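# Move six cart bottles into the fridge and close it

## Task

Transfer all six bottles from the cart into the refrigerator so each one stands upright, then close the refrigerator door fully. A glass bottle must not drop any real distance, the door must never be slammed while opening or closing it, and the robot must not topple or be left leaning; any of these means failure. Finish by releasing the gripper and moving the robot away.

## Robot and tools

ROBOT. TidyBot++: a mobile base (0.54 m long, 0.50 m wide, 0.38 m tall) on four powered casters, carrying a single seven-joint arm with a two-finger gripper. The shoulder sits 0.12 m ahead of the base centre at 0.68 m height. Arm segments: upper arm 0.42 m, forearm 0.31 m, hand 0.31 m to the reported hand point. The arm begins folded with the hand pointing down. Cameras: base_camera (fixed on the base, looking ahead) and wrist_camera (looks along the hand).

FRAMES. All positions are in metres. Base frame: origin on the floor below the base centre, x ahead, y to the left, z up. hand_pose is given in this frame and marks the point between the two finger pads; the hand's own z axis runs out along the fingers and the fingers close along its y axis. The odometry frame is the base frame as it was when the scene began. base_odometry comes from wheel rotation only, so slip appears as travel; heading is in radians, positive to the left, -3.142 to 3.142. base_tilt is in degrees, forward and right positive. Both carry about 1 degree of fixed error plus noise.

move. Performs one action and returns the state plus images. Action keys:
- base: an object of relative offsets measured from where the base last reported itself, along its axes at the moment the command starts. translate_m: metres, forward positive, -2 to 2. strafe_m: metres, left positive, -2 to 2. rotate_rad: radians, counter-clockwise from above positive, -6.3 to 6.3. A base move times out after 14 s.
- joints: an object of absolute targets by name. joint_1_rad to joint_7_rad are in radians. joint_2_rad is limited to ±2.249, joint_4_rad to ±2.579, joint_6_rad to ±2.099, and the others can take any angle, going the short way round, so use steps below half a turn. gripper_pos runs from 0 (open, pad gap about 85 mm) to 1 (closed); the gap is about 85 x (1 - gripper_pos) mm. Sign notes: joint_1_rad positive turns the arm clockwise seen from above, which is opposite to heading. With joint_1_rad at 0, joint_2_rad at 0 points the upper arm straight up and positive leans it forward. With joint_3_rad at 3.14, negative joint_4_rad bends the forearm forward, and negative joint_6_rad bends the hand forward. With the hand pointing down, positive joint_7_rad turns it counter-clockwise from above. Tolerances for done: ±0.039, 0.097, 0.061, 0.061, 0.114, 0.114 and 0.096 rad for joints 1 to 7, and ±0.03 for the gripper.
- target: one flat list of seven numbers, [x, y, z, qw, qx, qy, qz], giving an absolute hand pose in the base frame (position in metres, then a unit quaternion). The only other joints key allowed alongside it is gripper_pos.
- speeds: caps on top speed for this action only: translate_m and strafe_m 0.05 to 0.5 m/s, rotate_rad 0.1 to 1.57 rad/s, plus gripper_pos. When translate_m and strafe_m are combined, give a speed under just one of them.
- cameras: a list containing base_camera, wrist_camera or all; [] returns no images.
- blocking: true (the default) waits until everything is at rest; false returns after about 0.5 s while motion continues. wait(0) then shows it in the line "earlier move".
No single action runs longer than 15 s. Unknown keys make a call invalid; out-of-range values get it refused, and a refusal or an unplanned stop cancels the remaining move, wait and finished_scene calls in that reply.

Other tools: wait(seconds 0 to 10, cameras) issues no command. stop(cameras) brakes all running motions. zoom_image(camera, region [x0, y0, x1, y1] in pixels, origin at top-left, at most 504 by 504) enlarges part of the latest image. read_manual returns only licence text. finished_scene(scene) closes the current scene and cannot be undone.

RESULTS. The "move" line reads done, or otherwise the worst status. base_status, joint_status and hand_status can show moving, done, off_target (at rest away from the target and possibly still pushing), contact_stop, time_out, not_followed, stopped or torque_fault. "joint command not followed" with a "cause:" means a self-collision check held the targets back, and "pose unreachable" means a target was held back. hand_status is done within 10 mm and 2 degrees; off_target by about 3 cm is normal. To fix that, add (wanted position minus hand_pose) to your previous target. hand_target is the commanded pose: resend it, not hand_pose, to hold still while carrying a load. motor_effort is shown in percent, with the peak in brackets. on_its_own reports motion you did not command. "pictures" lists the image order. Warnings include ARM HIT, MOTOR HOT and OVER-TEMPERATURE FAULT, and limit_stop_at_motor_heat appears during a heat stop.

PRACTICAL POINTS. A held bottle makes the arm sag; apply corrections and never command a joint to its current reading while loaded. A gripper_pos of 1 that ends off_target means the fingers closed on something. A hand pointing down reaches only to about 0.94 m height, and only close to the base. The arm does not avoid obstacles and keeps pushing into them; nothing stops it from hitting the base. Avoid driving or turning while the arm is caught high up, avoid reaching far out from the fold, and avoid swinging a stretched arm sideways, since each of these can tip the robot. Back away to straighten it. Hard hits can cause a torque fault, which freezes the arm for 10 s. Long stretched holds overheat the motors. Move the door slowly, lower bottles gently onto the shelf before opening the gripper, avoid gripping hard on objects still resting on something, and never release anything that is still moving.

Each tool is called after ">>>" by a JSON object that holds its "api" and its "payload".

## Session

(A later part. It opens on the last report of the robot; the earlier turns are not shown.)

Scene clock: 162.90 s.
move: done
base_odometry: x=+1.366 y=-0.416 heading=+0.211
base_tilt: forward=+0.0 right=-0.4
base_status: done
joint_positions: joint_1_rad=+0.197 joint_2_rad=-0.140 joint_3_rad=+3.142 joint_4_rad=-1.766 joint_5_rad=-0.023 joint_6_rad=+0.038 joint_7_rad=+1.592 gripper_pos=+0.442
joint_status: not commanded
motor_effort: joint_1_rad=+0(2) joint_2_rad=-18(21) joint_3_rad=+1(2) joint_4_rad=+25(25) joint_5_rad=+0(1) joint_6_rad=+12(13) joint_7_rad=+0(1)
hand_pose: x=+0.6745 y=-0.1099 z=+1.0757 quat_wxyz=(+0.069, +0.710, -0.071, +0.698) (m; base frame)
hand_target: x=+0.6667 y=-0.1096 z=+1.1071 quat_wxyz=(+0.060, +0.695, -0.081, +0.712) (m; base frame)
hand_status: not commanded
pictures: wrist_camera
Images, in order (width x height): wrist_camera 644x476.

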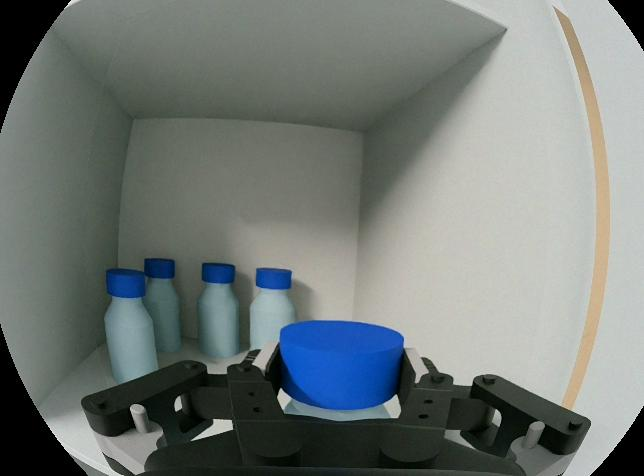

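>>> {"api": "move", "payload": {"base": {"translate_m":0.24,"strafe_m":0.008}, "speeds": {"translate_m":0.2}, "cameras": ["wrist_camera","base_camera"]}}

>>> {"api": "move", "payload": {"joints": {"joint_2_rad":-0.15,"joint_4_rad":-1.84,"joint_6_rad":0.2}, "cameras": []}}

>>> {"api": "move", "payload": {"joints": {"joint_2_rad":-0.15,"joint_4_rad":-1.89,"joint_6_rad":0.245}, "cameras": ["wrist_camera"]}}

Scene clock: 165.23 s.
move: done
base_odometry: x=+1.599 y=-0.359 heading=+0.210
base_tilt: forward=+0.0 right=-0.4
base_status: done
joint_positions: joint_1_rad=+0.197 joint_2_rad=-0.141 joint_3_rad=+3.142 joint_4_rad=-1.766 joint_5_rad=-0.023 joint_6_rad=+0.038 joint_7_rad=+1.592 gripper_pos=+0.442
joint_status: not commanded
motor_effort: joint_1_rad=+0(1) joint_2_rad=-18(21) joint_3_rad=+2(2) joint_4_rad=+24(25) joint_5_rad=+0(1) joint_6_rad=+12(13) joint_7_rad=+0(1)
hand_pose: x=+0.6741 y=-0.1099 z=+1.0762 quat_wxyz=(+0.069, +0.709, -0.071, +0.698) (m; base frame)
hand_target: x=+0.6667 y=-0.1096 z=+1.1071 quat_wxyz=(+0.060, +0.695, -0.081, +0.712) (m; base frame)
hand_status: not commanded
pictures: base_camera, wrist_camera
Images, in order (width x height): base_camera 644x364, wrist_camera 644x476.

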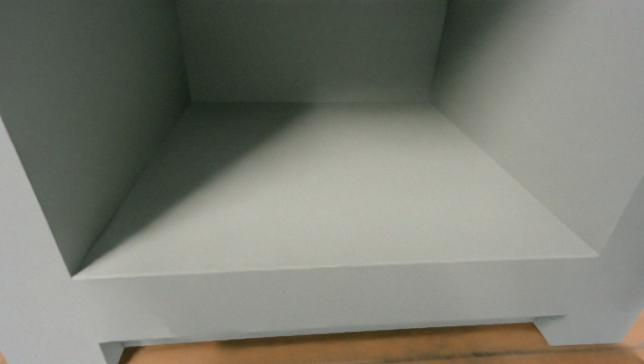

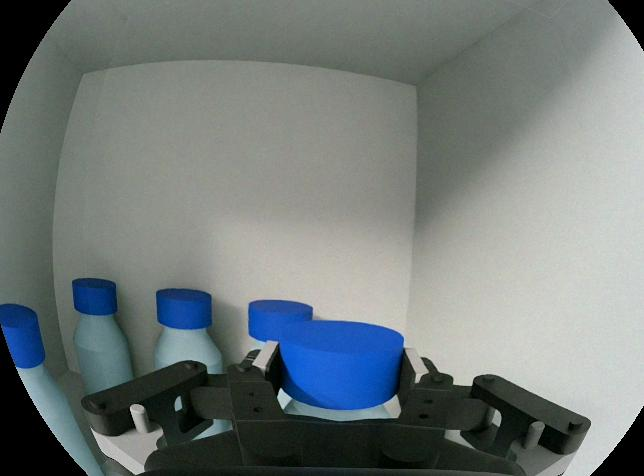

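Scene clock: 166.20 s.
move: done
base_odometry: x=+1.599 y=-0.359 heading=+0.210
base_tilt: forward=+0.0 right=-0.4
base_status: not commanded
joint_positions: joint_1_rad=+0.197 joint_2_rad=-0.141 joint_3_rad=+3.142 joint_4_rad=-1.845 joint_5_rad=-0.023 joint_6_rad=+0.132 joint_7_rad=+1.592 gripper_pos=+0.442
joint_status: all done
motor_effort: joint_1_rad=+1(1) joint_2_rad=-18(19) joint_3_rad=+1(2) joint_4_rad=+23(25) joint_5_rad=+0(1) joint_6_rad=+12(13) joint_7_rad=+0(1)
hand_pose: x=+0.6718 y=-0.1101 z=+1.0565 quat_wxyz=(+0.070, +0.704, -0.071, +0.703) (m; base frame)
hand_target: x=+0.6677 y=-0.1098 z=+1.0856 quat_wxyz=(+0.062, +0.673, -0.078, +0.732) (m; base frame)
hand_status: not commanded
pictures: none
No camera images: "cameras" was empty.

Scene clock: 166.93 s.
move: done
base_odometry: x=+1.599 y=-0.359 heading=+0.210
base_tilt: forward=+0.0 right=-0.4
base_status: not commanded
joint_positions: joint_1_rad=+0.197 joint_2_rad=-0.142 joint_3_rad=+3.142 joint_4_rad=-1.876 joint_5_rad=-0.023 joint_6_rad=+0.190 joint_7_rad=+1.591 gripper_pos=+0.442
joint_status: all done
motor_effort: joint_1_rad=+1(2) joint_2_rad=-15(18) joint_3_rad=+1(3) joint_4_rad=+20(24) joint_5_rad=+1(1) joint_6_rad=+10(13) joint_7_rad=+0(1)
hand_pose: x=+0.6698 y=-0.1102 z=+1.0559 quat_wxyz=(+0.071, +0.694, -0.071, +0.713) (m; base frame)
hand_target: x=+0.6656 y=-0.1094 z=+1.0685 quat_wxyz=(+0.062, +0.675, -0.078, +0.731) (m; base frame)
hand_status: not commanded
pictures: wrist_camera
Images, in order (width x height): wrist_camera 644x476.

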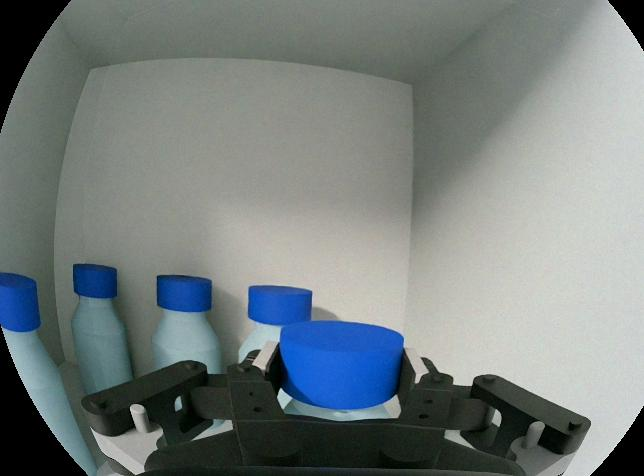

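>>> {"api": "move", "payload": {"joints": {"gripper_pos":0.2}, "cameras": []}}

>>> {"api": "move", "payload": {"base": {"translate_m":-0.86,"strafe_m":0.165}, "cameras": ["wrist_camera"]}}

Scene clock: 168.13 s.
move: done
base_odometry: x=+1.599 y=-0.359 heading=+0.210
base_tilt: forward=+0.0 right=-0.4
base_status: not commanded
joint_positions: joint_1_rad=+0.197 joint_2_rad=-0.142 joint_3_rad=+3.142 joint_4_rad=-1.876 joint_5_rad=-0.023 joint_6_rad=+0.195 joint_7_rad=+1.591 gripper_pos=+0.200
joint_status: all done
motor_effort: joint_1_rad=+1(2) joint_2_rad=-14(15) joint_3_rad=+0(3) joint_4_rad=+20(21) joint_5_rad=+0(1) joint_6_rad=+9(10) joint_7_rad=+0(1)
hand_pose: x=+0.6697 y=-0.1102 z=+1.0575 quat_wxyz=(+0.071, +0.692, -0.071, +0.715) (m; base frame)
hand_target: x=+0.6656 y=-0.1094 z=+1.0685 quat_wxyz=(+0.062, +0.675, -0.078, +0.731) (m; base frame)
hand_status: not commanded
pictures: none
No camera images: "cameras" was empty.

Scene clock: 171.30 s.
move: done
base_odometry: x=+0.723 y=-0.376 heading=+0.210
base_tilt: forward=+0.0 right=-0.4
base_status: done
joint_positions: joint_1_rad=+0.197 joint_2_rad=-0.149 joint_3_rad=+3.142 joint_4_rad=-1.876 joint_5_rad=-0.023 joint_6_rad=+0.197 joint_7_rad=+1.591 gripper_pos=+0.200
joint_status: not commanded
motor_effort: joint_1_rad=+0(1) joint_2_rad=-14(19) joint_3_rad=+1(2) joint_4_rad=+20(21) joint_5_rad=+0(1) joint_6_rad=+9(9) joint_7_rad=+0(1)
hand_pose: x=+0.6672 y=-0.1099 z=+1.0615 quat_wxyz=(+0.072, +0.689, -0.071, +0.718) (m; base frame)
hand_target: x=+0.6656 y=-0.1094 z=+1.0685 quat_wxyz=(+0.062, +0.675, -0.078, +0.731) (m; base frame)
hand_status: not commanded
pictures: wrist_camera
Images, in order (width x height): wrist_camera 644x476.

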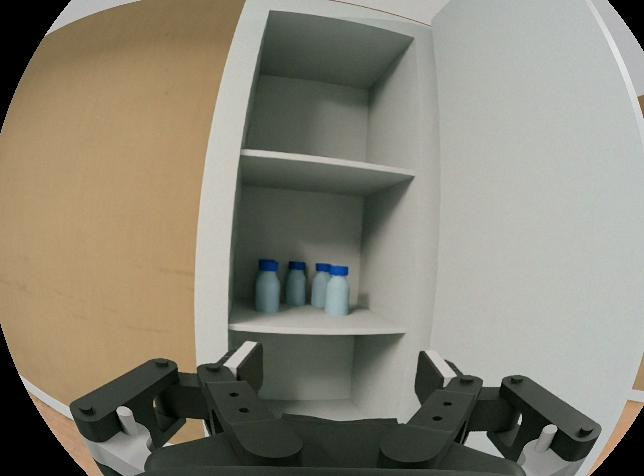

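>>> {"api": "move", "payload": {"base": {"translate_m":-0.119,"strafe_m":-0.505,"rotate_rad":-2.162}, "speeds": {"rotate_rad":1.3}, "joints": {"joint_1_rad":0,"joint_2_rad":0.155,"joint_4_rad":-2.04,"joint_6_rad":0.66,"joint_7_rad":1.54,"gripper_pos":0.2}, "cameras": ["wrist_camera","base_camera"]}}

>>> {"api": "zoom_image", "payload": {"camera": "wrist_camera", "region": [240, 220, 400, 340]}}

Scene clock: 175.30 s.
move: done
base_odometry: x=+0.712 y=-0.895 heading=-1.951
base_tilt: forward=+0.0 right=-0.4
base_status: done
joint_positions: joint_1_rad=+0.008 joint_2_rad=+0.150 joint_3_rad=+3.142 joint_4_rad=-2.025 joint_5_rad=-0.023 joint_6_rad=+0.607 joint_7_rad=+1.591 gripper_pos=+0.200
joint_status: all done
motor_effort: joint_1_rad=+0(3) joint_2_rad=-21(25) joint_3_rad=+1(4) joint_4_rad=+17(21) joint_5_rad=+0(1) joint_6_rad=+9(10) joint_7_rad=+0(1)
hand_pose: x=+0.7518 y=-0.0077 z=+0.9201 quat_wxyz=(+0.008, +0.706, -0.007, +0.708) (m; base frame)
hand_target: x=+0.7501 y=+0.0014 z=+0.9249 quat_wxyz=(-0.011, +0.694, -0.011, +0.720) (m; base frame)
hand_status: not commanded
pictures: base_camera, wrist_camera
Images, in order (width x height): base_camera 644x364, wrist_camera 644x476.

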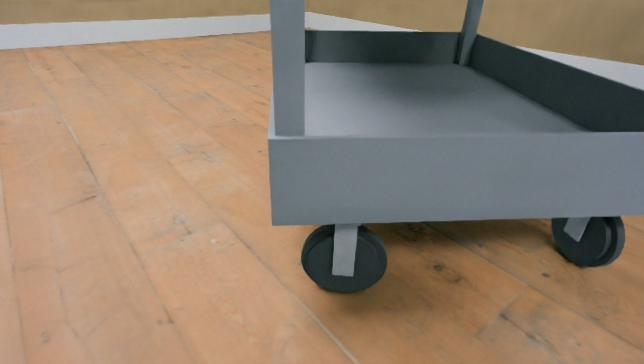

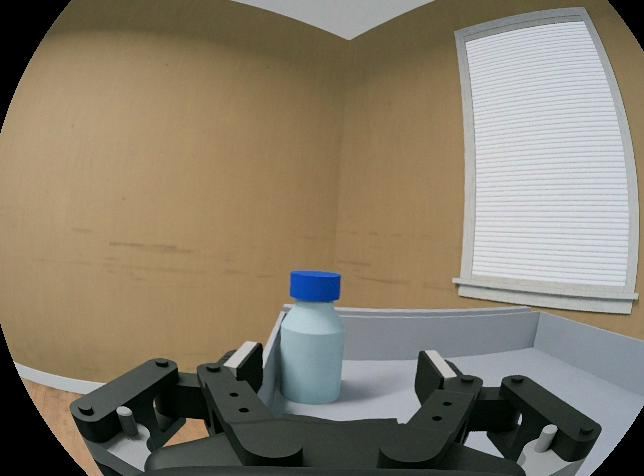

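Scaled by 3.150.

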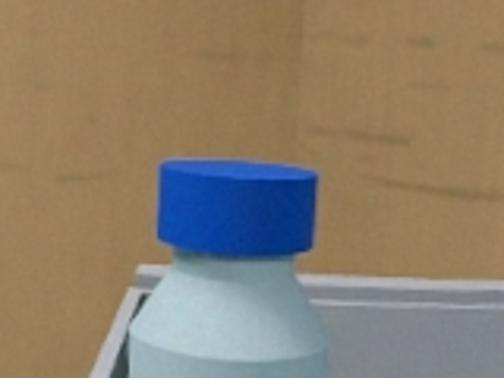

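>>> {"api": "move", "payload": {"base": {"translate_m":0.17,"strafe_m":0.024}, "speeds": {"translate_m":0.2}, "joints": {"joint_2_rad":0.219,"joint_4_rad":-1.958,"joint_6_rad":0.64}, "cameras": ["wrist_camera","base_camera"]}}

>>> {"api": "zoom_image", "payload": {"camera": "wrist_camera", "region": [240, 220, 440, 420]}}

Scene clock: 177.50 s.
move: done
base_odometry: x=+0.671 y=-1.062 heading=-1.952
base_tilt: forward=+0.0 right=-0.4
base_status: done
joint_positions: joint_1_rad=+0.007 joint_2_rad=+0.201 joint_3_rad=+3.142 joint_4_rad=-1.979 joint_5_rad=-0.023 joint_6_rad=+0.608 joint_7_rad=+1.591 gripper_pos=+0.200
joint_status: all done
motor_effort: joint_1_rad=+0(1) joint_2_rad=-23(24) joint_3_rad=+1(2) joint_4_rad=+18(19) joint_5_rad=+0(1) joint_6_rad=+9(10) joint_7_rad=+0(1)
hand_pose: x=+0.7720 y=-0.0077 z=+0.9138 quat_wxyz=(+0.008, +0.708, -0.007, +0.707) (m; base frame)
hand_target: x=+0.7799 y=+0.0014 z=+0.9240 quat_wxyz=(-0.011, +0.695, -0.011, +0.719) (m; base frame)
hand_status: not commanded
pictures: base_camera, wrist_camera
Images, in order (width x height): base_camera 644x364, wrist_camera 644x476.

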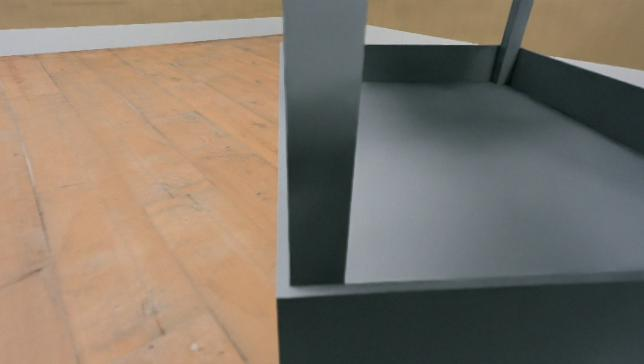

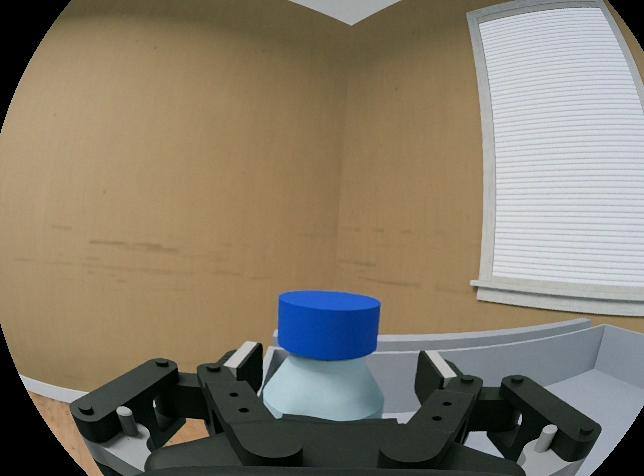

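Scaled by 2.520.

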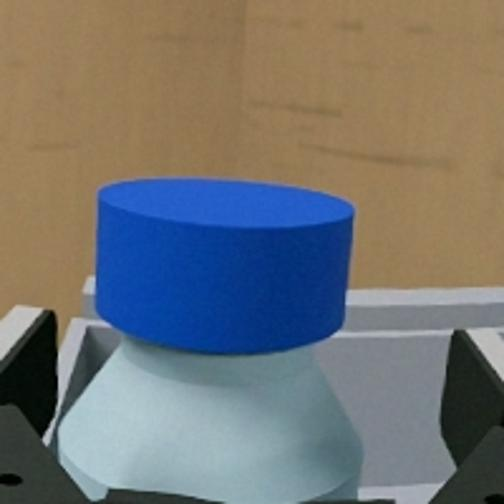

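>>> {"api": "move", "payload": {"base": {"translate_m":0.035,"strafe_m":0.006}, "speeds": {"translate_m":0.15}, "joints": {"joint_2_rad":0.2}, "cameras": ["wrist_camera"]}}

Scene clock: 178.77 s.
move: done
base_odometry: x=+0.664 y=-1.097 heading=-1.953
base_tilt: forward=+0.0 right=-0.4
base_status: done
joint_positions: joint_1_rad=+0.007 joint_2_rad=+0.197 joint_3_rad=+3.142 joint_4_rad=-1.978 joint_5_rad=-0.023 joint_6_rad=+0.608 joint_7_rad=+1.591 gripper_pos=+0.200
joint_status: all done
motor_effort: joint_1_rad=+0(1) joint_2_rad=-22(26) joint_3_rad=+1(2) joint_4_rad=+18(19) joint_5_rad=+0(1) joint_6_rad=+9(9) joint_7_rad=+0(1)
hand_pose: x=+0.7715 y=-0.0074 z=+0.9169 quat_wxyz=(+0.008, +0.706, -0.007, +0.708) (m; base frame)
hand_target: x=+0.7752 y=+0.0014 z=+0.9365 quat_wxyz=(-0.011, +0.688, -0.011, +0.725) (m; base frame)
hand_status: not commanded
pictures: wrist_camera
Images, in order (width x height): wrist_camera 644x476.

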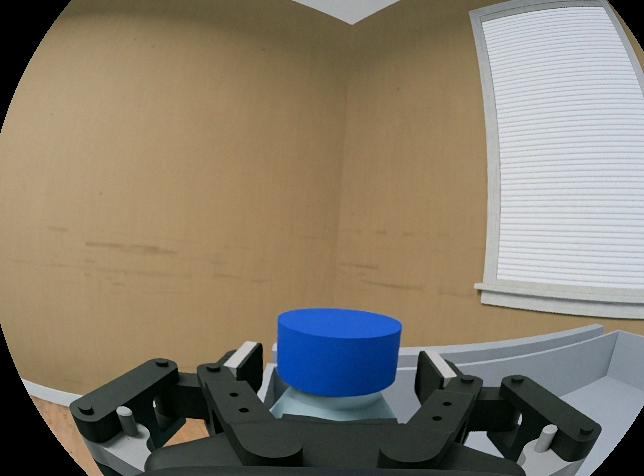

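>>> {"api": "move", "payload": {"joints": {"gripper_pos":1}, "cameras": ["wrist_camera"]}}

>>> {"api": "move", "payload": {"joints": {"joint_2_rad":0.03,"joint_4_rad":-1.83,"joint_6_rad":0.34}, "cameras": []}}

>>> {"api": "move", "payload": {"joints": {"joint_2_rad":-0.16,"joint_4_rad":-1.72,"joint_6_rad":0.01}, "cameras": ["wrist_camera"]}}

>>> {"api": "move", "payload": {"base": {"translate_m":-0.3}, "cameras": ["base_camera"]}}

Scene clock: 180.00 s.
move: off_target
base_odometry: x=+0.664 y=-1.097 heading=-1.953
base_tilt: forward=+0.0 right=-0.4
base_status: not commanded
joint_positions: joint_1_rad=+0.007 joint_2_rad=+0.197 joint_3_rad=+3.142 joint_4_rad=-1.978 joint_5_rad=-0.023 joint_6_rad=+0.608 joint_7_rad=+1.591 gripper_pos=+0.451
joint_status: gripper_pos off_target (ended at +0.451, target +1.000)
motor_effort: joint_1_rad=+0(1) joint_2_rad=-22(23) joint_3_rad=+1(2) joint_4_rad=+17(18) joint_5_rad=+0(1) joint_6_rad=+8(9) joint_7_rad=-1(1)
hand_pose: x=+0.7715 y=-0.0072 z=+0.9169 quat_wxyz=(+0.007, +0.706, -0.007, +0.708) (m; base frame)
hand_target: x=+0.7752 y=+0.0014 z=+0.9365 quat_wxyz=(-0.011, +0.688, -0.011, +0.725) (m; base frame)
hand_status: not commanded
pictures: wrist_camera
Images, in order (width x height): wrist_camera 644x476.

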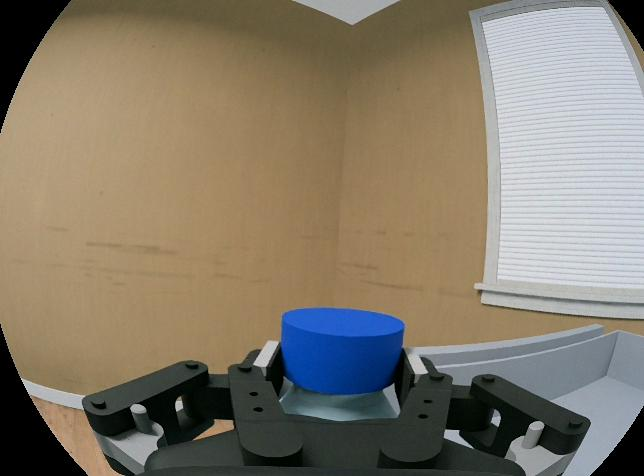

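Scene clock: 181.47 s.
move: done
base_odometry: x=+0.664 y=-1.097 heading=-1.953
base_tilt: forward=+0.0 right=-0.4
base_status: not commanded
joint_positions: joint_1_rad=+0.007 joint_2_rad=+0.058 joint_3_rad=+3.142 joint_4_rad=-1.879 joint_5_rad=-0.023 joint_6_rad=+0.370 joint_7_rad=+1.591 gripper_pos=+0.451
joint_status: all done
motor_effort: joint_1_rad=+0(1) joint_2_rad=-23(29) joint_3_rad=+2(2) joint_4_rad=+23(24) joint_5_rad=+0(1) joint_6_rad=+12(14) joint_7_rad=+0(1)
hand_pose: x=+0.7480 y=-0.0055 z=+0.9904 quat_wxyz=(+0.005, +0.706, -0.006, +0.708) (m; base frame)
hand_target: x=+0.7438 y=+0.0014 z=+1.0285 quat_wxyz=(-0.011, +0.689, -0.011, +0.725) (m; base frame)
hand_status: not commanded
pictures: none
No camera images: "cameras" was empty.

Scene clock: 183.00 s.
move: done
base_odometry: x=+0.664 y=-1.097 heading=-1.953
base_tilt: forward=+0.0 right=-0.4
base_status: not commanded
joint_positions: joint_1_rad=+0.007 joint_2_rad=-0.143 joint_3_rad=+3.142 joint_4_rad=-1.768 joint_5_rad=-0.023 joint_6_rad=+0.045 joint_7_rad=+1.591 gripper_pos=+0.451
joint_status: all done
motor_effort: joint_1_rad=+0(1) joint_2_rad=-18(26) joint_3_rad=+1(2) joint_4_rad=+24(25) joint_5_rad=+0(1) joint_6_rad=+12(13) joint_7_rad=+0(1)
hand_pose: x=+0.6841 y=-0.0027 z=+1.0782 quat_wxyz=(+0.002, +0.710, -0.004, +0.704) (m; base frame)
hand_target: x=+0.6775 y=+0.0014 z=+1.1071 quat_wxyz=(-0.011, +0.700, -0.011, +0.714) (m; base frame)
hand_status: not commanded
pictures: wrist_camera
Images, in order (width x height): wrist_camera 644x476.

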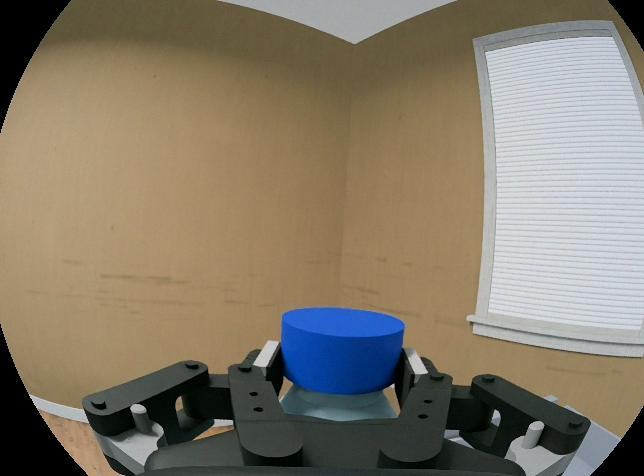

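Scene clock: 184.90 s.
move: done
base_odometry: x=+0.776 y=-0.818 heading=-1.953
base_tilt: forward=+0.0 right=-0.4
base_status: done
joint_positions: joint_1_rad=+0.006 joint_2_rad=-0.148 joint_3_rad=+3.142 joint_4_rad=-1.768 joint_5_rad=-0.023 joint_6_rad=+0.040 joint_7_rad=+1.591 gripper_pos=+0.451
joint_status: not commanded
motor_effort: joint_1_rad=+0(1) joint_2_rad=-17(21) joint_3_rad=+1(2) joint_4_rad=+24(26) joint_5_rad=+0(1) joint_6_rad=+12(13) joint_7_rad=+0(1)
hand_pose: x=+0.6820 y=-0.0021 z=+1.0797 quat_wxyz=(+0.001, +0.710, -0.003, +0.704) (m; base frame)
hand_target: x=+0.6775 y=+0.0014 z=+1.1071 quat_wxyz=(-0.011, +0.700, -0.011, +0.714) (m; base frame)
hand_status: not commanded
pictures: base_camera
Images, in order (width x height): base_camera 644x364.

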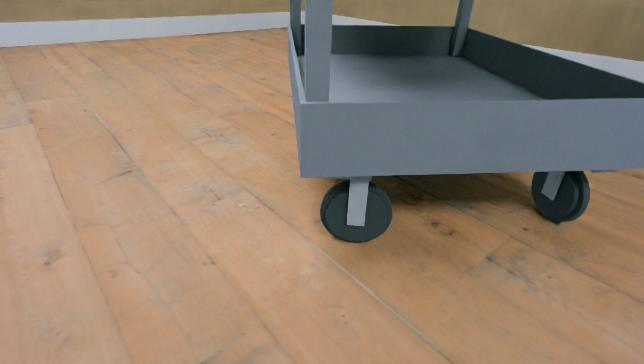

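>>> {"api": "move", "payload": {"base": {"translate_m":-0.267,"strafe_m":-0.189,"rotate_rad":2.164}, "speeds": {"rotate_rad":1.2,"translate_m":0.4}, "cameras": ["wrist_camera"]}}

>>> {"api": "zoom_image", "payload": {"camera": "wrist_camera", "region": [260, 220, 460, 340]}}

Scene clock: 188.10 s.
move: done
base_odometry: x=+0.700 y=-0.500 heading=+0.210
base_tilt: forward=+0.0 right=-0.4
base_status: done
joint_positions: joint_1_rad=-0.003 joint_2_rad=-0.145 joint_3_rad=+3.140 joint_4_rad=-1.768 joint_5_rad=-0.023 joint_6_rad=+0.039 joint_7_rad=+1.591 gripper_pos=+0.451
joint_status: not commanded
motor_effort: joint_1_rad=+0(3) joint_2_rad=-17(21) joint_3_rad=+1(4) joint_4_rad=+25(25) joint_5_rad=+0(1) joint_6_rad=+12(13) joint_7_rad=+0(1)
hand_pose: x=+0.6834 y=+0.0039 z=+1.0776 quat_wxyz=(-0.002, +0.712, +0.000, +0.702) (m; base frame)
hand_target: x=+0.6775 y=+0.0014 z=+1.1071 quat_wxyz=(-0.011, +0.700, -0.011, +0.714) (m; base frame)
hand_status: not commanded
pictures: wrist_camera
Images, in order (width x height): wrist_camera 644x476.

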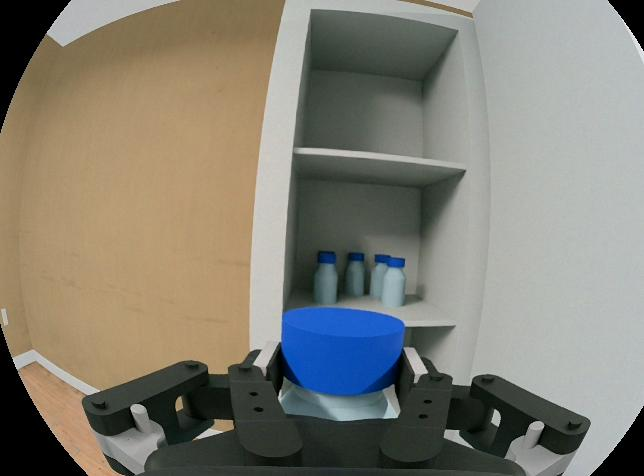

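Scaled by 2.520.

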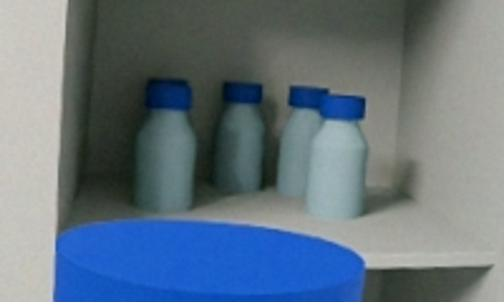

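>>> {"api": "move", "payload": {"base": {"translate_m":0.5,"strafe_m":-0.047}, "speeds": {"translate_m":0.4}, "cameras": ["wrist_camera"]}}

>>> {"api": "zoom_image", "payload": {"camera": "wrist_camera", "region": [240, 220, 440, 340]}}

Scene clock: 190.87 s.
move: done
base_odometry: x=+1.199 y=-0.442 heading=+0.211
base_tilt: forward=+0.0 right=-0.4
base_status: done
joint_positions: joint_1_rad=-0.003 joint_2_rad=-0.144 joint_3_rad=+3.140 joint_4_rad=-1.768 joint_5_rad=-0.023 joint_6_rad=+0.038 joint_7_rad=+1.591 gripper_pos=+0.451
joint_status: not commanded
motor_effort: joint_1_rad=+0(1) joint_2_rad=-18(20) joint_3_rad=+0(3) joint_4_rad=+24(25) joint_5_rad=+0(1) joint_6_rad=+12(13) joint_7_rad=+0(1)
hand_pose: x=+0.6837 y=+0.0039 z=+1.0769 quat_wxyz=(-0.002, +0.712, +0.000, +0.702) (m; base frame)
hand_target: x=+0.6775 y=+0.0014 z=+1.1071 quat_wxyz=(-0.011, +0.700, -0.011, +0.714) (m; base frame)
hand_status: not commanded
pictures: wrist_camera
Images, in order (width x height): wrist_camera 644x476.

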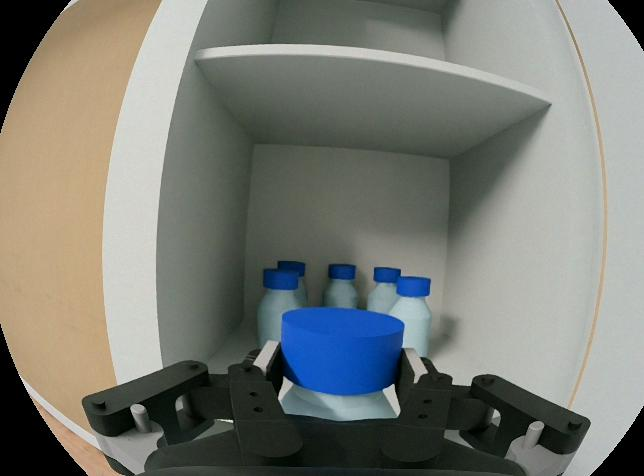

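Scaled by 2.520.

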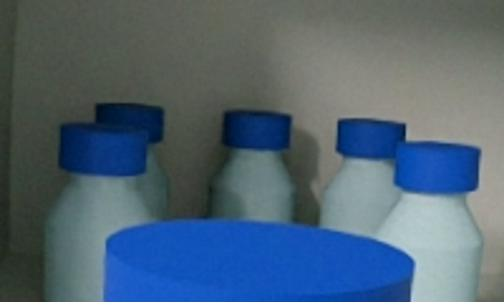

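>>> {"api": "move", "payload": {"base": {"translate_m":0.22,"strafe_m":-0.009}, "speeds": {"translate_m":0.2}, "cameras": ["wrist_camera"]}}

>>> {"api": "zoom_image", "payload": {"camera": "wrist_camera", "region": [180, 200, 500, 400]}}

Scene clock: 193.07 s.
move: done
base_odometry: x=+1.416 y=-0.405 heading=+0.211
base_tilt: forward=+0.0 right=-0.4
base_status: done
joint_positions: joint_1_rad=-0.003 joint_2_rad=-0.144 joint_3_rad=+3.140 joint_4_rad=-1.768 joint_5_rad=-0.023 joint_6_rad=+0.038 joint_7_rad=+1.591 gripper_pos=+0.451
joint_status: not commanded
motor_effort: joint_1_rad=+0(2) joint_2_rad=-17(21) joint_3_rad=+1(3) joint_4_rad=+25(25) joint_5_rad=+0(1) joint_6_rad=+12(13) joint_7_rad=+0(1)
hand_pose: x=+0.6839 y=+0.0039 z=+1.0765 quat_wxyz=(-0.002, +0.713, +0.000, +0.702) (m; base frame)
hand_target: x=+0.6775 y=+0.0014 z=+1.1071 quat_wxyz=(-0.011, +0.700, -0.011, +0.714) (m; base frame)
hand_status: not commanded
pictures: wrist_camera
Images, in order (width x height): wrist_camera 644x476.

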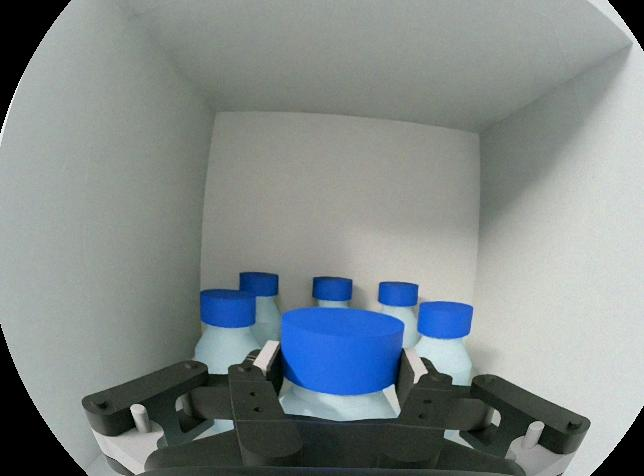

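Scaled by 1.575.

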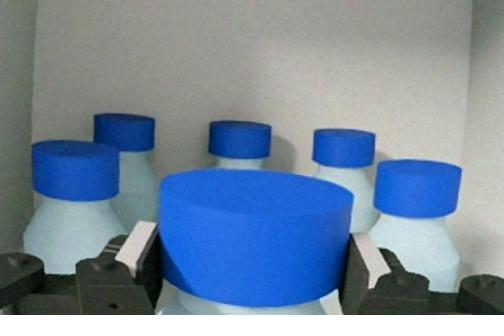

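>>> {"api": "move", "payload": {"base": {"translate_m":0.168,"strafe_m":0.003}, "speeds": {"translate_m":0.15}, "cameras": ["wrist_camera"]}}

Scene clock: 195.17 s.
move: done
base_odometry: x=+1.580 y=-0.367 heading=+0.211
base_tilt: forward=+0.0 right=-0.4
base_status: done
joint_positions: joint_1_rad=-0.003 joint_2_rad=-0.143 joint_3_rad=+3.140 joint_4_rad=-1.768 joint_5_rad=-0.023 joint_6_rad=+0.038 joint_7_rad=+1.591 gripper_pos=+0.451
joint_status: not commanded
motor_effort: joint_1_rad=+0(1) joint_2_rad=-18(21) joint_3_rad=+1(2) joint_4_rad=+25(25) joint_5_rad=+0(1) joint_6_rad=+12(13) joint_7_rad=+0(1)
hand_pose: x=+0.6841 y=+0.0039 z=+1.0762 quat_wxyz=(-0.002, +0.713, +0.000, +0.701) (m; base frame)
hand_target: x=+0.6775 y=+0.0014 z=+1.1071 quat_wxyz=(-0.011, +0.700, -0.011, +0.714) (m; base frame)
hand_status: not commanded
pictures: wrist_camera
Images, in order (width x height): wrist_camera 644x476.

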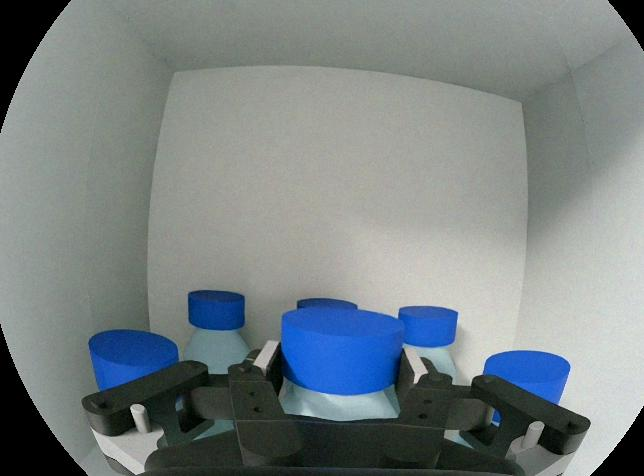

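>>> {"api": "move", "payload": {"joints": {"joint_2_rad":-0.15,"joint_4_rad":-1.84,"joint_6_rad":0.2}, "cameras": []}}

>>> {"api": "move", "payload": {"joints": {"joint_2_rad":-0.15,"joint_4_rad":-1.89,"joint_6_rad":0.245}, "cameras": ["wrist_camera"]}}

Scene clock: 196.40 s.
move: done
base_odometry: x=+1.580 y=-0.367 heading=+0.211
base_tilt: forward=+0.0 right=-0.4
base_status: not commanded
joint_positions: joint_1_rad=-0.003 joint_2_rad=-0.143 joint_3_rad=+3.140 joint_4_rad=-1.851 joint_5_rad=-0.023 joint_6_rad=+0.125 joint_7_rad=+1.591 gripper_pos=+0.451
joint_status: all done
motor_effort: joint_1_rad=+0(1) joint_2_rad=-18(19) joint_3_rad=+1(2) joint_4_rad=+24(25) joint_5_rad=+0(1) joint_6_rad=+12(13) joint_7_rad=+0(1)
hand_pose: x=+0.6816 y=+0.0033 z=+1.0513 quat_wxyz=(-0.002, +0.712, +0.000, +0.703) (m; base frame)
hand_target: x=+0.6785 y=+0.0014 z=+1.0856 quat_wxyz=(-0.011, +0.678, -0.010, +0.735) (m; base frame)
hand_status: not commanded
pictures: none
No camera images: "cameras" was empty.

Scene clock: 197.13 s.
move: done
base_odometry: x=+1.580 y=-0.367 heading=+0.211
base_tilt: forward=+0.0 right=-0.4
base_status: not commanded
joint_positions: joint_1_rad=-0.003 joint_2_rad=-0.143 joint_3_rad=+3.140 joint_4_rad=-1.883 joint_5_rad=-0.023 joint_6_rad=+0.183 joint_7_rad=+1.591 gripper_pos=+0.451
joint_status: all done
motor_effort: joint_1_rad=+1(1) joint_2_rad=-15(18) joint_3_rad=+2(3) joint_4_rad=+22(25) joint_5_rad=+0(1) joint_6_rad=+10(12) joint_7_rad=+0(0)
hand_pose: x=+0.6801 y=+0.0029 z=+1.0501 quat_wxyz=(-0.001, +0.702, -0.001, +0.712) (m; base frame)
hand_target: x=+0.6764 y=+0.0014 z=+1.0685 quat_wxyz=(-0.011, +0.680, -0.010, +0.733) (m; base frame)
hand_status: not commanded
pictures: wrist_camera
Images, in order (width x height): wrist_camera 644x476.

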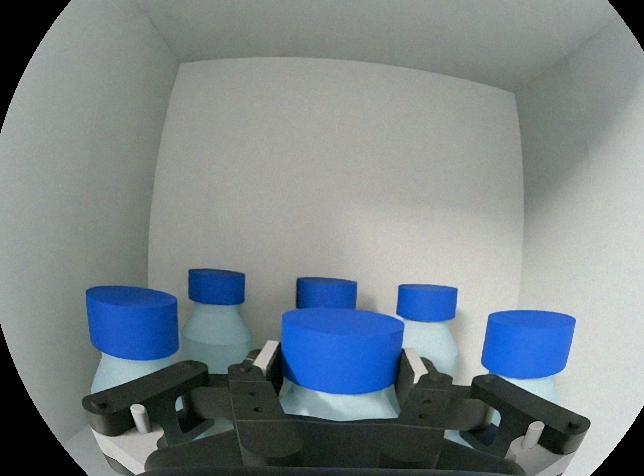

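>>> {"api": "move", "payload": {"joints": {"gripper_pos":0.24}, "cameras": ["wrist_camera"]}}

>>> {"api": "move", "payload": {"base": {"translate_m":-0.3}, "speeds": {"translate_m":0.4}, "cameras": ["wrist_camera"]}}

Scene clock: 198.33 s.
move: done
base_odometry: x=+1.580 y=-0.367 heading=+0.211
base_tilt: forward=+0.0 right=-0.4
base_status: not commanded
joint_positions: joint_1_rad=-0.003 joint_2_rad=-0.143 joint_3_rad=+3.140 joint_4_rad=-1.883 joint_5_rad=-0.023 joint_6_rad=+0.196 joint_7_rad=+1.591 gripper_pos=+0.240
joint_status: all done
motor_effort: joint_1_rad=+0(2) joint_2_rad=-14(16) joint_3_rad=+1(3) joint_4_rad=+20(22) joint_5_rad=+0(1) joint_6_rad=+9(10) joint_7_rad=-1(1)
hand_pose: x=+0.6800 y=+0.0028 z=+1.0540 quat_wxyz=(-0.001, +0.697, -0.001, +0.717) (m; base frame)
hand_target: x=+0.6764 y=+0.0014 z=+1.0685 quat_wxyz=(-0.011, +0.680, -0.010, +0.733) (m; base frame)
hand_status: not commanded
pictures: wrist_camera
Images, in order (width x height): wrist_camera 644x476.

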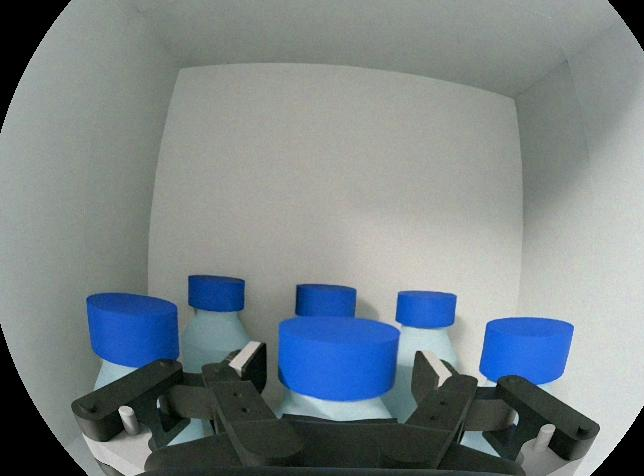

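Scene clock: 200.37 s.
move: done
base_odometry: x=+1.286 y=-0.429 heading=+0.210
base_tilt: forward=+0.0 right=-0.4
base_status: done
joint_positions: joint_1_rad=-0.003 joint_2_rad=-0.156 joint_3_rad=+3.140 joint_4_rad=-1.883 joint_5_rad=-0.023 joint_6_rad=+0.197 joint_7_rad=+1.591 gripper_pos=+0.240
joint_status: not commanded
motor_effort: joint_1_rad=+0(1) joint_2_rad=-14(18) joint_3_rad=+1(3) joint_4_rad=+20(21) joint_5_rad=+0(1) joint_6_rad=+8(9) joint_7_rad=+0(1)
hand_pose: x=+0.6751 y=+0.0025 z=+1.0616 quat_wxyz=(-0.001, +0.692, -0.001, +0.722) (m; base frame)
hand_target: x=+0.6764 y=+0.0014 z=+1.0685 quat_wxyz=(-0.011, +0.680, -0.010, +0.733) (m; base frame)
hand_status: not commanded
pictures: wrist_camera
Images, in order (width x height): wrist_camera 644x476.

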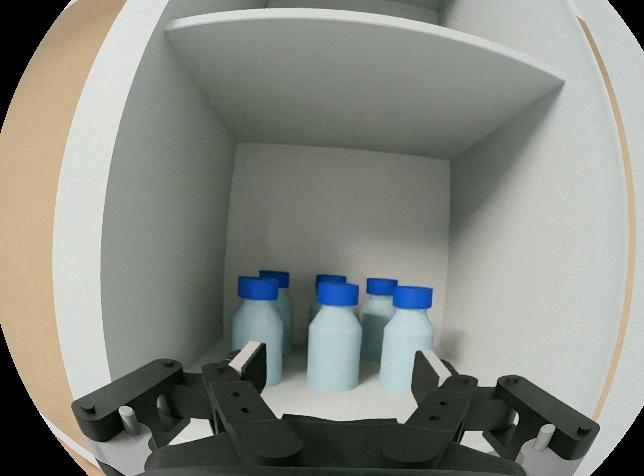

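>>> {"api": "move", "payload": {"base": {"translate_m":-0.48}, "cameras": ["base_camera"]}}

>>> {"api": "move", "payload": {"base": {"translate_m":0.07,"strafe_m":-0.68}, "joints": {"joint_1_rad":1.6,"joint_2_rad":-0.3,"joint_4_rad":-2.25,"joint_6_rad":0.3,"gripper_pos":1}, "cameras": ["wrist_camera","base_camera"]}}

Scene clock: 204.17 s.
move: done
base_odometry: x=+0.817 y=-0.529 heading=+0.210
base_tilt: forward=+0.0 right=-0.4
base_status: done
joint_positions: joint_1_rad=-0.003 joint_2_rad=-0.160 joint_3_rad=+3.140 joint_4_rad=-1.883 joint_5_rad=-0.023 joint_6_rad=+0.197 joint_7_rad=+1.591 gripper_pos=+0.240
joint_status: not commanded
motor_effort: joint_1_rad=+0(1) joint_2_rad=-14(16) joint_3_rad=+1(2) joint_4_rad=+20(21) joint_5_rad=+0(1) joint_6_rad=+9(9) joint_7_rad=+0(1)
hand_pose: x=+0.6737 y=+0.0025 z=+1.0637 quat_wxyz=(-0.001, +0.691, -0.001, +0.723) (m; base frame)
hand_target: x=+0.6764 y=+0.0014 z=+1.0685 quat_wxyz=(-0.011, +0.680, -0.010, +0.733) (m; base frame)
hand_status: not commanded
pictures: base_camera
Images, in order (width x height): base_camera 644x364.

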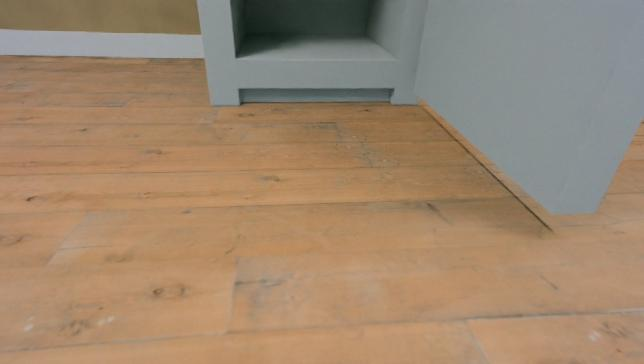

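Scene clock: 209.30 s.
move: time_out
base_odometry: x=+1.025 y=-1.178 heading=+0.219
base_tilt: forward=+0.0 right=-0.5
base_status: translate_m time_out (by the wheels' count: +0.068 of +0.070); strafe_m time_out (by the wheels' count: -0.678 of -0.680)
joint_positions: joint_1_rad=+1.462 joint_2_rad=-0.498 joint_3_rad=+3.033 joint_4_rad=-2.242 joint_5_rad=+0.024 joint_6_rad=+0.327 joint_7_rad=+1.586 gripper_pos=+0.999
joint_status: joint_1_rad off_target (ended at +1.462, target +1.600); joint_2_rad off_target (ended at -0.498, target -0.300); the others done
motor_effort: joint_1_rad=+19(65) joint_2_rad=+28(64) joint_3_rad=+23(72) joint_4_rad=+17(44) joint_5_rad=-7(15) joint_6_rad=-1(16) joint_7_rad=-1(2)
hand_pose: x=+0.2258 y=-0.4027 z=+1.0422 quat_wxyz=(+0.500, +0.527, -0.384, +0.569) (m; base frame)
hand_target: x=+0.1064 y=-0.4778 z=+0.9428 quat_wxyz=(+0.479, +0.504, -0.535, +0.480) (m; base frame)
hand_status: not commanded
pictures: base_camera, wrist_camera
Images, in order (width x height): base_camera 644x364, wrist_camera 644x476.

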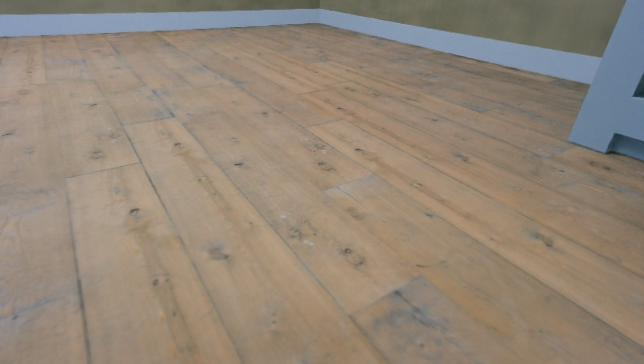

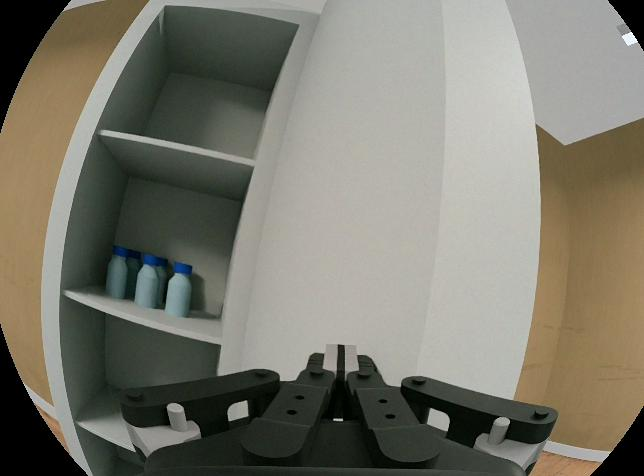

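>>> {"api": "move", "payload": {}}

Scene clock: 209.50 s.
base_odometry: x=+1.025 y=-1.178 heading=+0.219
base_tilt: forward=+0.0 right=-0.5
base_status: translate_m time_out (by the wheels' count: +0.068 of +0.070); strafe_m time_out (by the wheels' count: -0.678 of -0.680)
joint_positions: joint_1_rad=+1.462 joint_2_rad=-0.498 joint_3_rad=+3.033 joint_4_rad=-2.242 joint_5_rad=+0.024 joint_6_rad=+0.327 joint_7_rad=+1.586 gripper_pos=+0.999
joint_status: joint_1_rad off_target (ended at +1.462, target +1.600); joint_2_rad off_target (ended at -0.498, target -0.300); the others done
motor_effort: joint_1_rad=+19(65) joint_2_rad=+28(64) joint_3_rad=+23(72) joint_4_rad=+17(44) joint_5_rad=-7(15) joint_6_rad=-1(16) joint_7_rad=-1(2)
hand_pose: x=+0.2259 y=-0.4027 z=+1.0423 quat_wxyz=(+0.500, +0.527, -0.384, +0.569) (m; base frame)
hand_target: x=+0.1064 y=-0.4778 z=+0.9428 quat_wxyz=(+0.479, +0.504, -0.535, +0.480) (m; base frame)
hand_status: not commanded
pictures: base_camera, wrist_camera
Images, in order (width x height): base_camera 644x364, wrist_camera 644x476.

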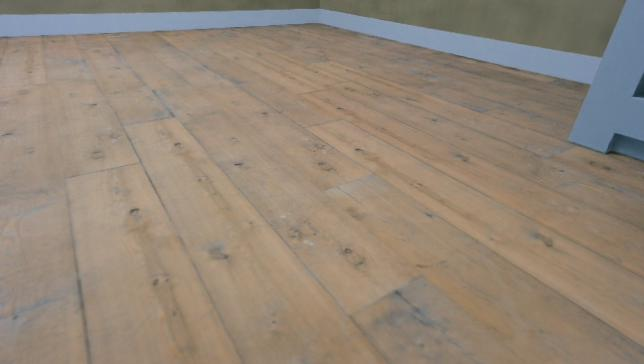

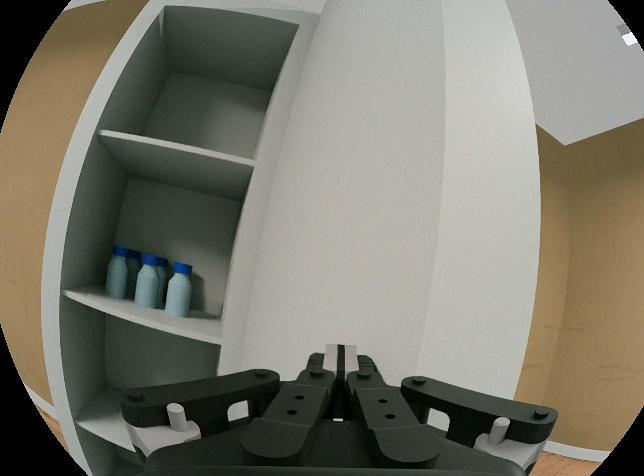

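>>> {"api": "move", "payload": {"joints": {"joint_1_rad":1.3,"joint_3_rad":3.1416,"joint_2_rad":-0.45}, "cameras": ["wrist_camera","base_camera"]}}

Scene clock: 212.03 s.
move: done
base_odometry: x=+1.026 y=-1.178 heading=+0.217
base_tilt: forward=+0.0 right=-0.4
base_status: not commanded
joint_positions: joint_1_rad=+1.324 joint_2_rad=-0.506 joint_3_rad=+3.131 joint_4_rad=-2.248 joint_5_rad=+0.022 joint_6_rad=+0.327 joint_7_rad=+1.586 gripper_pos=+0.999
joint_status: all done
motor_effort: joint_1_rad=-1(19) joint_2_rad=+9(29) joint_3_rad=+0(25) joint_4_rad=+23(23) joint_5_rad=+1(7) joint_6_rad=+8(8) joint_7_rad=+0(1)
hand_pose: x=+0.2291 y=-0.3983 z=+1.0447 quat_wxyz=(+0.475, +0.524, -0.384, +0.594) (m; base frame)
hand_target: x=+0.2363 y=-0.4175 z=+1.0113 quat_wxyz=(+0.434, +0.536, -0.421, +0.589) (m; base frame)
hand_status: not commanded
pictures: base_camera, wrist_camera
Images, in order (width x height): base_camera 644x364, wrist_camera 644x476.

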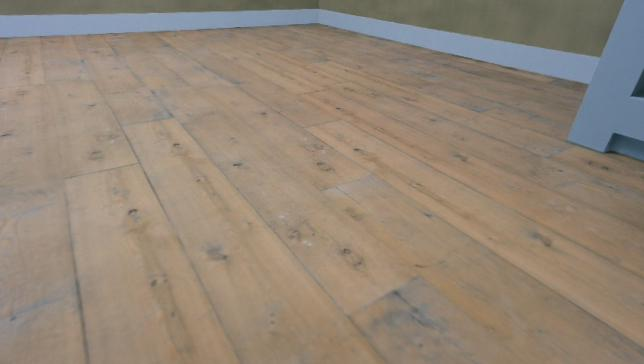

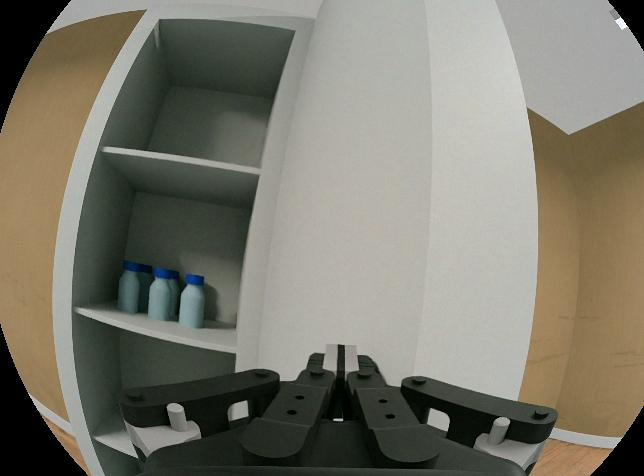

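>>> {"api": "move", "payload": {"base": {"strafe_m":0.45}, "speeds": {"strafe_m":0.3}, "cameras": ["wrist_camera"]}}

>>> {"api": "move", "payload": {"joints": {"joint_1_rad":0,"joint_2_rad":-0.3}, "cameras": ["wrist_camera","base_camera"]}}

Scene clock: 215.40 s.
move: done
base_odometry: x=+0.929 y=-0.739 heading=+0.217
base_tilt: forward=+0.0 right=-0.4
base_status: done
joint_positions: joint_1_rad=+1.313 joint_2_rad=-0.448 joint_3_rad=+3.131 joint_4_rad=-2.248 joint_5_rad=+0.022 joint_6_rad=+0.326 joint_7_rad=+1.586 gripper_pos=+0.999
joint_status: not commanded
motor_effort: joint_1_rad=+0(1) joint_2_rad=-5(9) joint_3_rad=+1(3) joint_4_rad=+20(22) joint_5_rad=+0(1) joint_6_rad=+9(10) joint_7_rad=+0(1)
hand_pose: x=+0.2387 y=-0.4169 z=+1.0196 quat_wxyz=(+0.459, +0.544, -0.394, +0.581) (m; base frame)
hand_target: x=+0.2363 y=-0.4175 z=+1.0113 quat_wxyz=(+0.434, +0.536, -0.421, +0.589) (m; base frame)
hand_status: not commanded
pictures: wrist_camera
Images, in order (width x height): wrist_camera 644x476.

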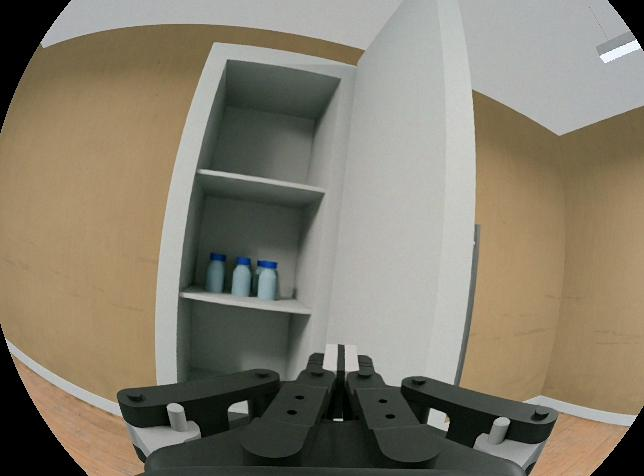

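Scene clock: 217.97 s.
move: done
base_odometry: x=+0.929 y=-0.739 heading=+0.217
base_tilt: forward=+0.0 right=-0.4
base_status: not commanded
joint_positions: joint_1_rad=+0.012 joint_2_rad=-0.319 joint_3_rad=+3.131 joint_4_rad=-2.248 joint_5_rad=+0.022 joint_6_rad=+0.326 joint_7_rad=+1.586 gripper_pos=+0.999
joint_status: all done
motor_effort: joint_1_rad=+0(2) joint_2_rad=-8(9) joint_3_rad=+1(2) joint_4_rad=+19(20) joint_5_rad=+0(1) joint_6_rad=+9(9) joint_7_rad=+0(1)
hand_pose: x=+0.5924 y=+0.0034 z=+0.9612 quat_wxyz=(+0.012, +0.718, +0.016, +0.696) (m; base frame)
hand_target: x=+0.5970 y=+0.0014 z=+0.9428 quat_wxyz=(-0.010, +0.734, -0.011, +0.678) (m; base frame)
hand_status: not commanded
pictures: base_camera, wrist_camera
Images, in order (width x height): base_camera 644x364, wrist_camera 644x476.

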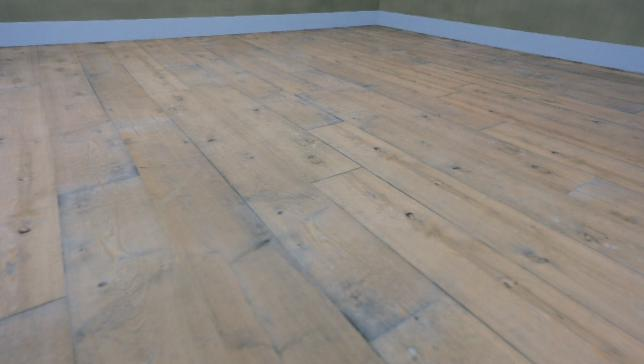

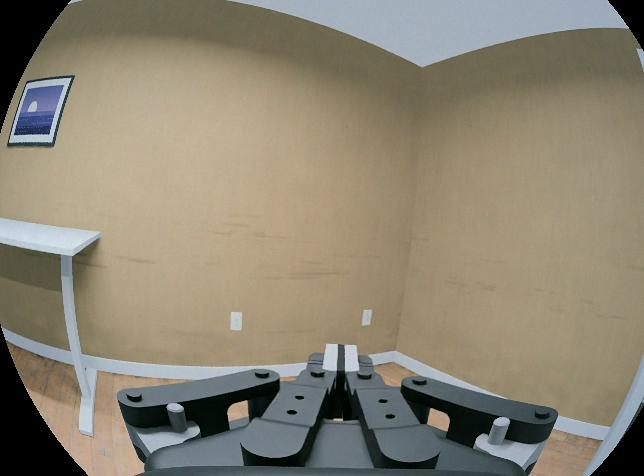

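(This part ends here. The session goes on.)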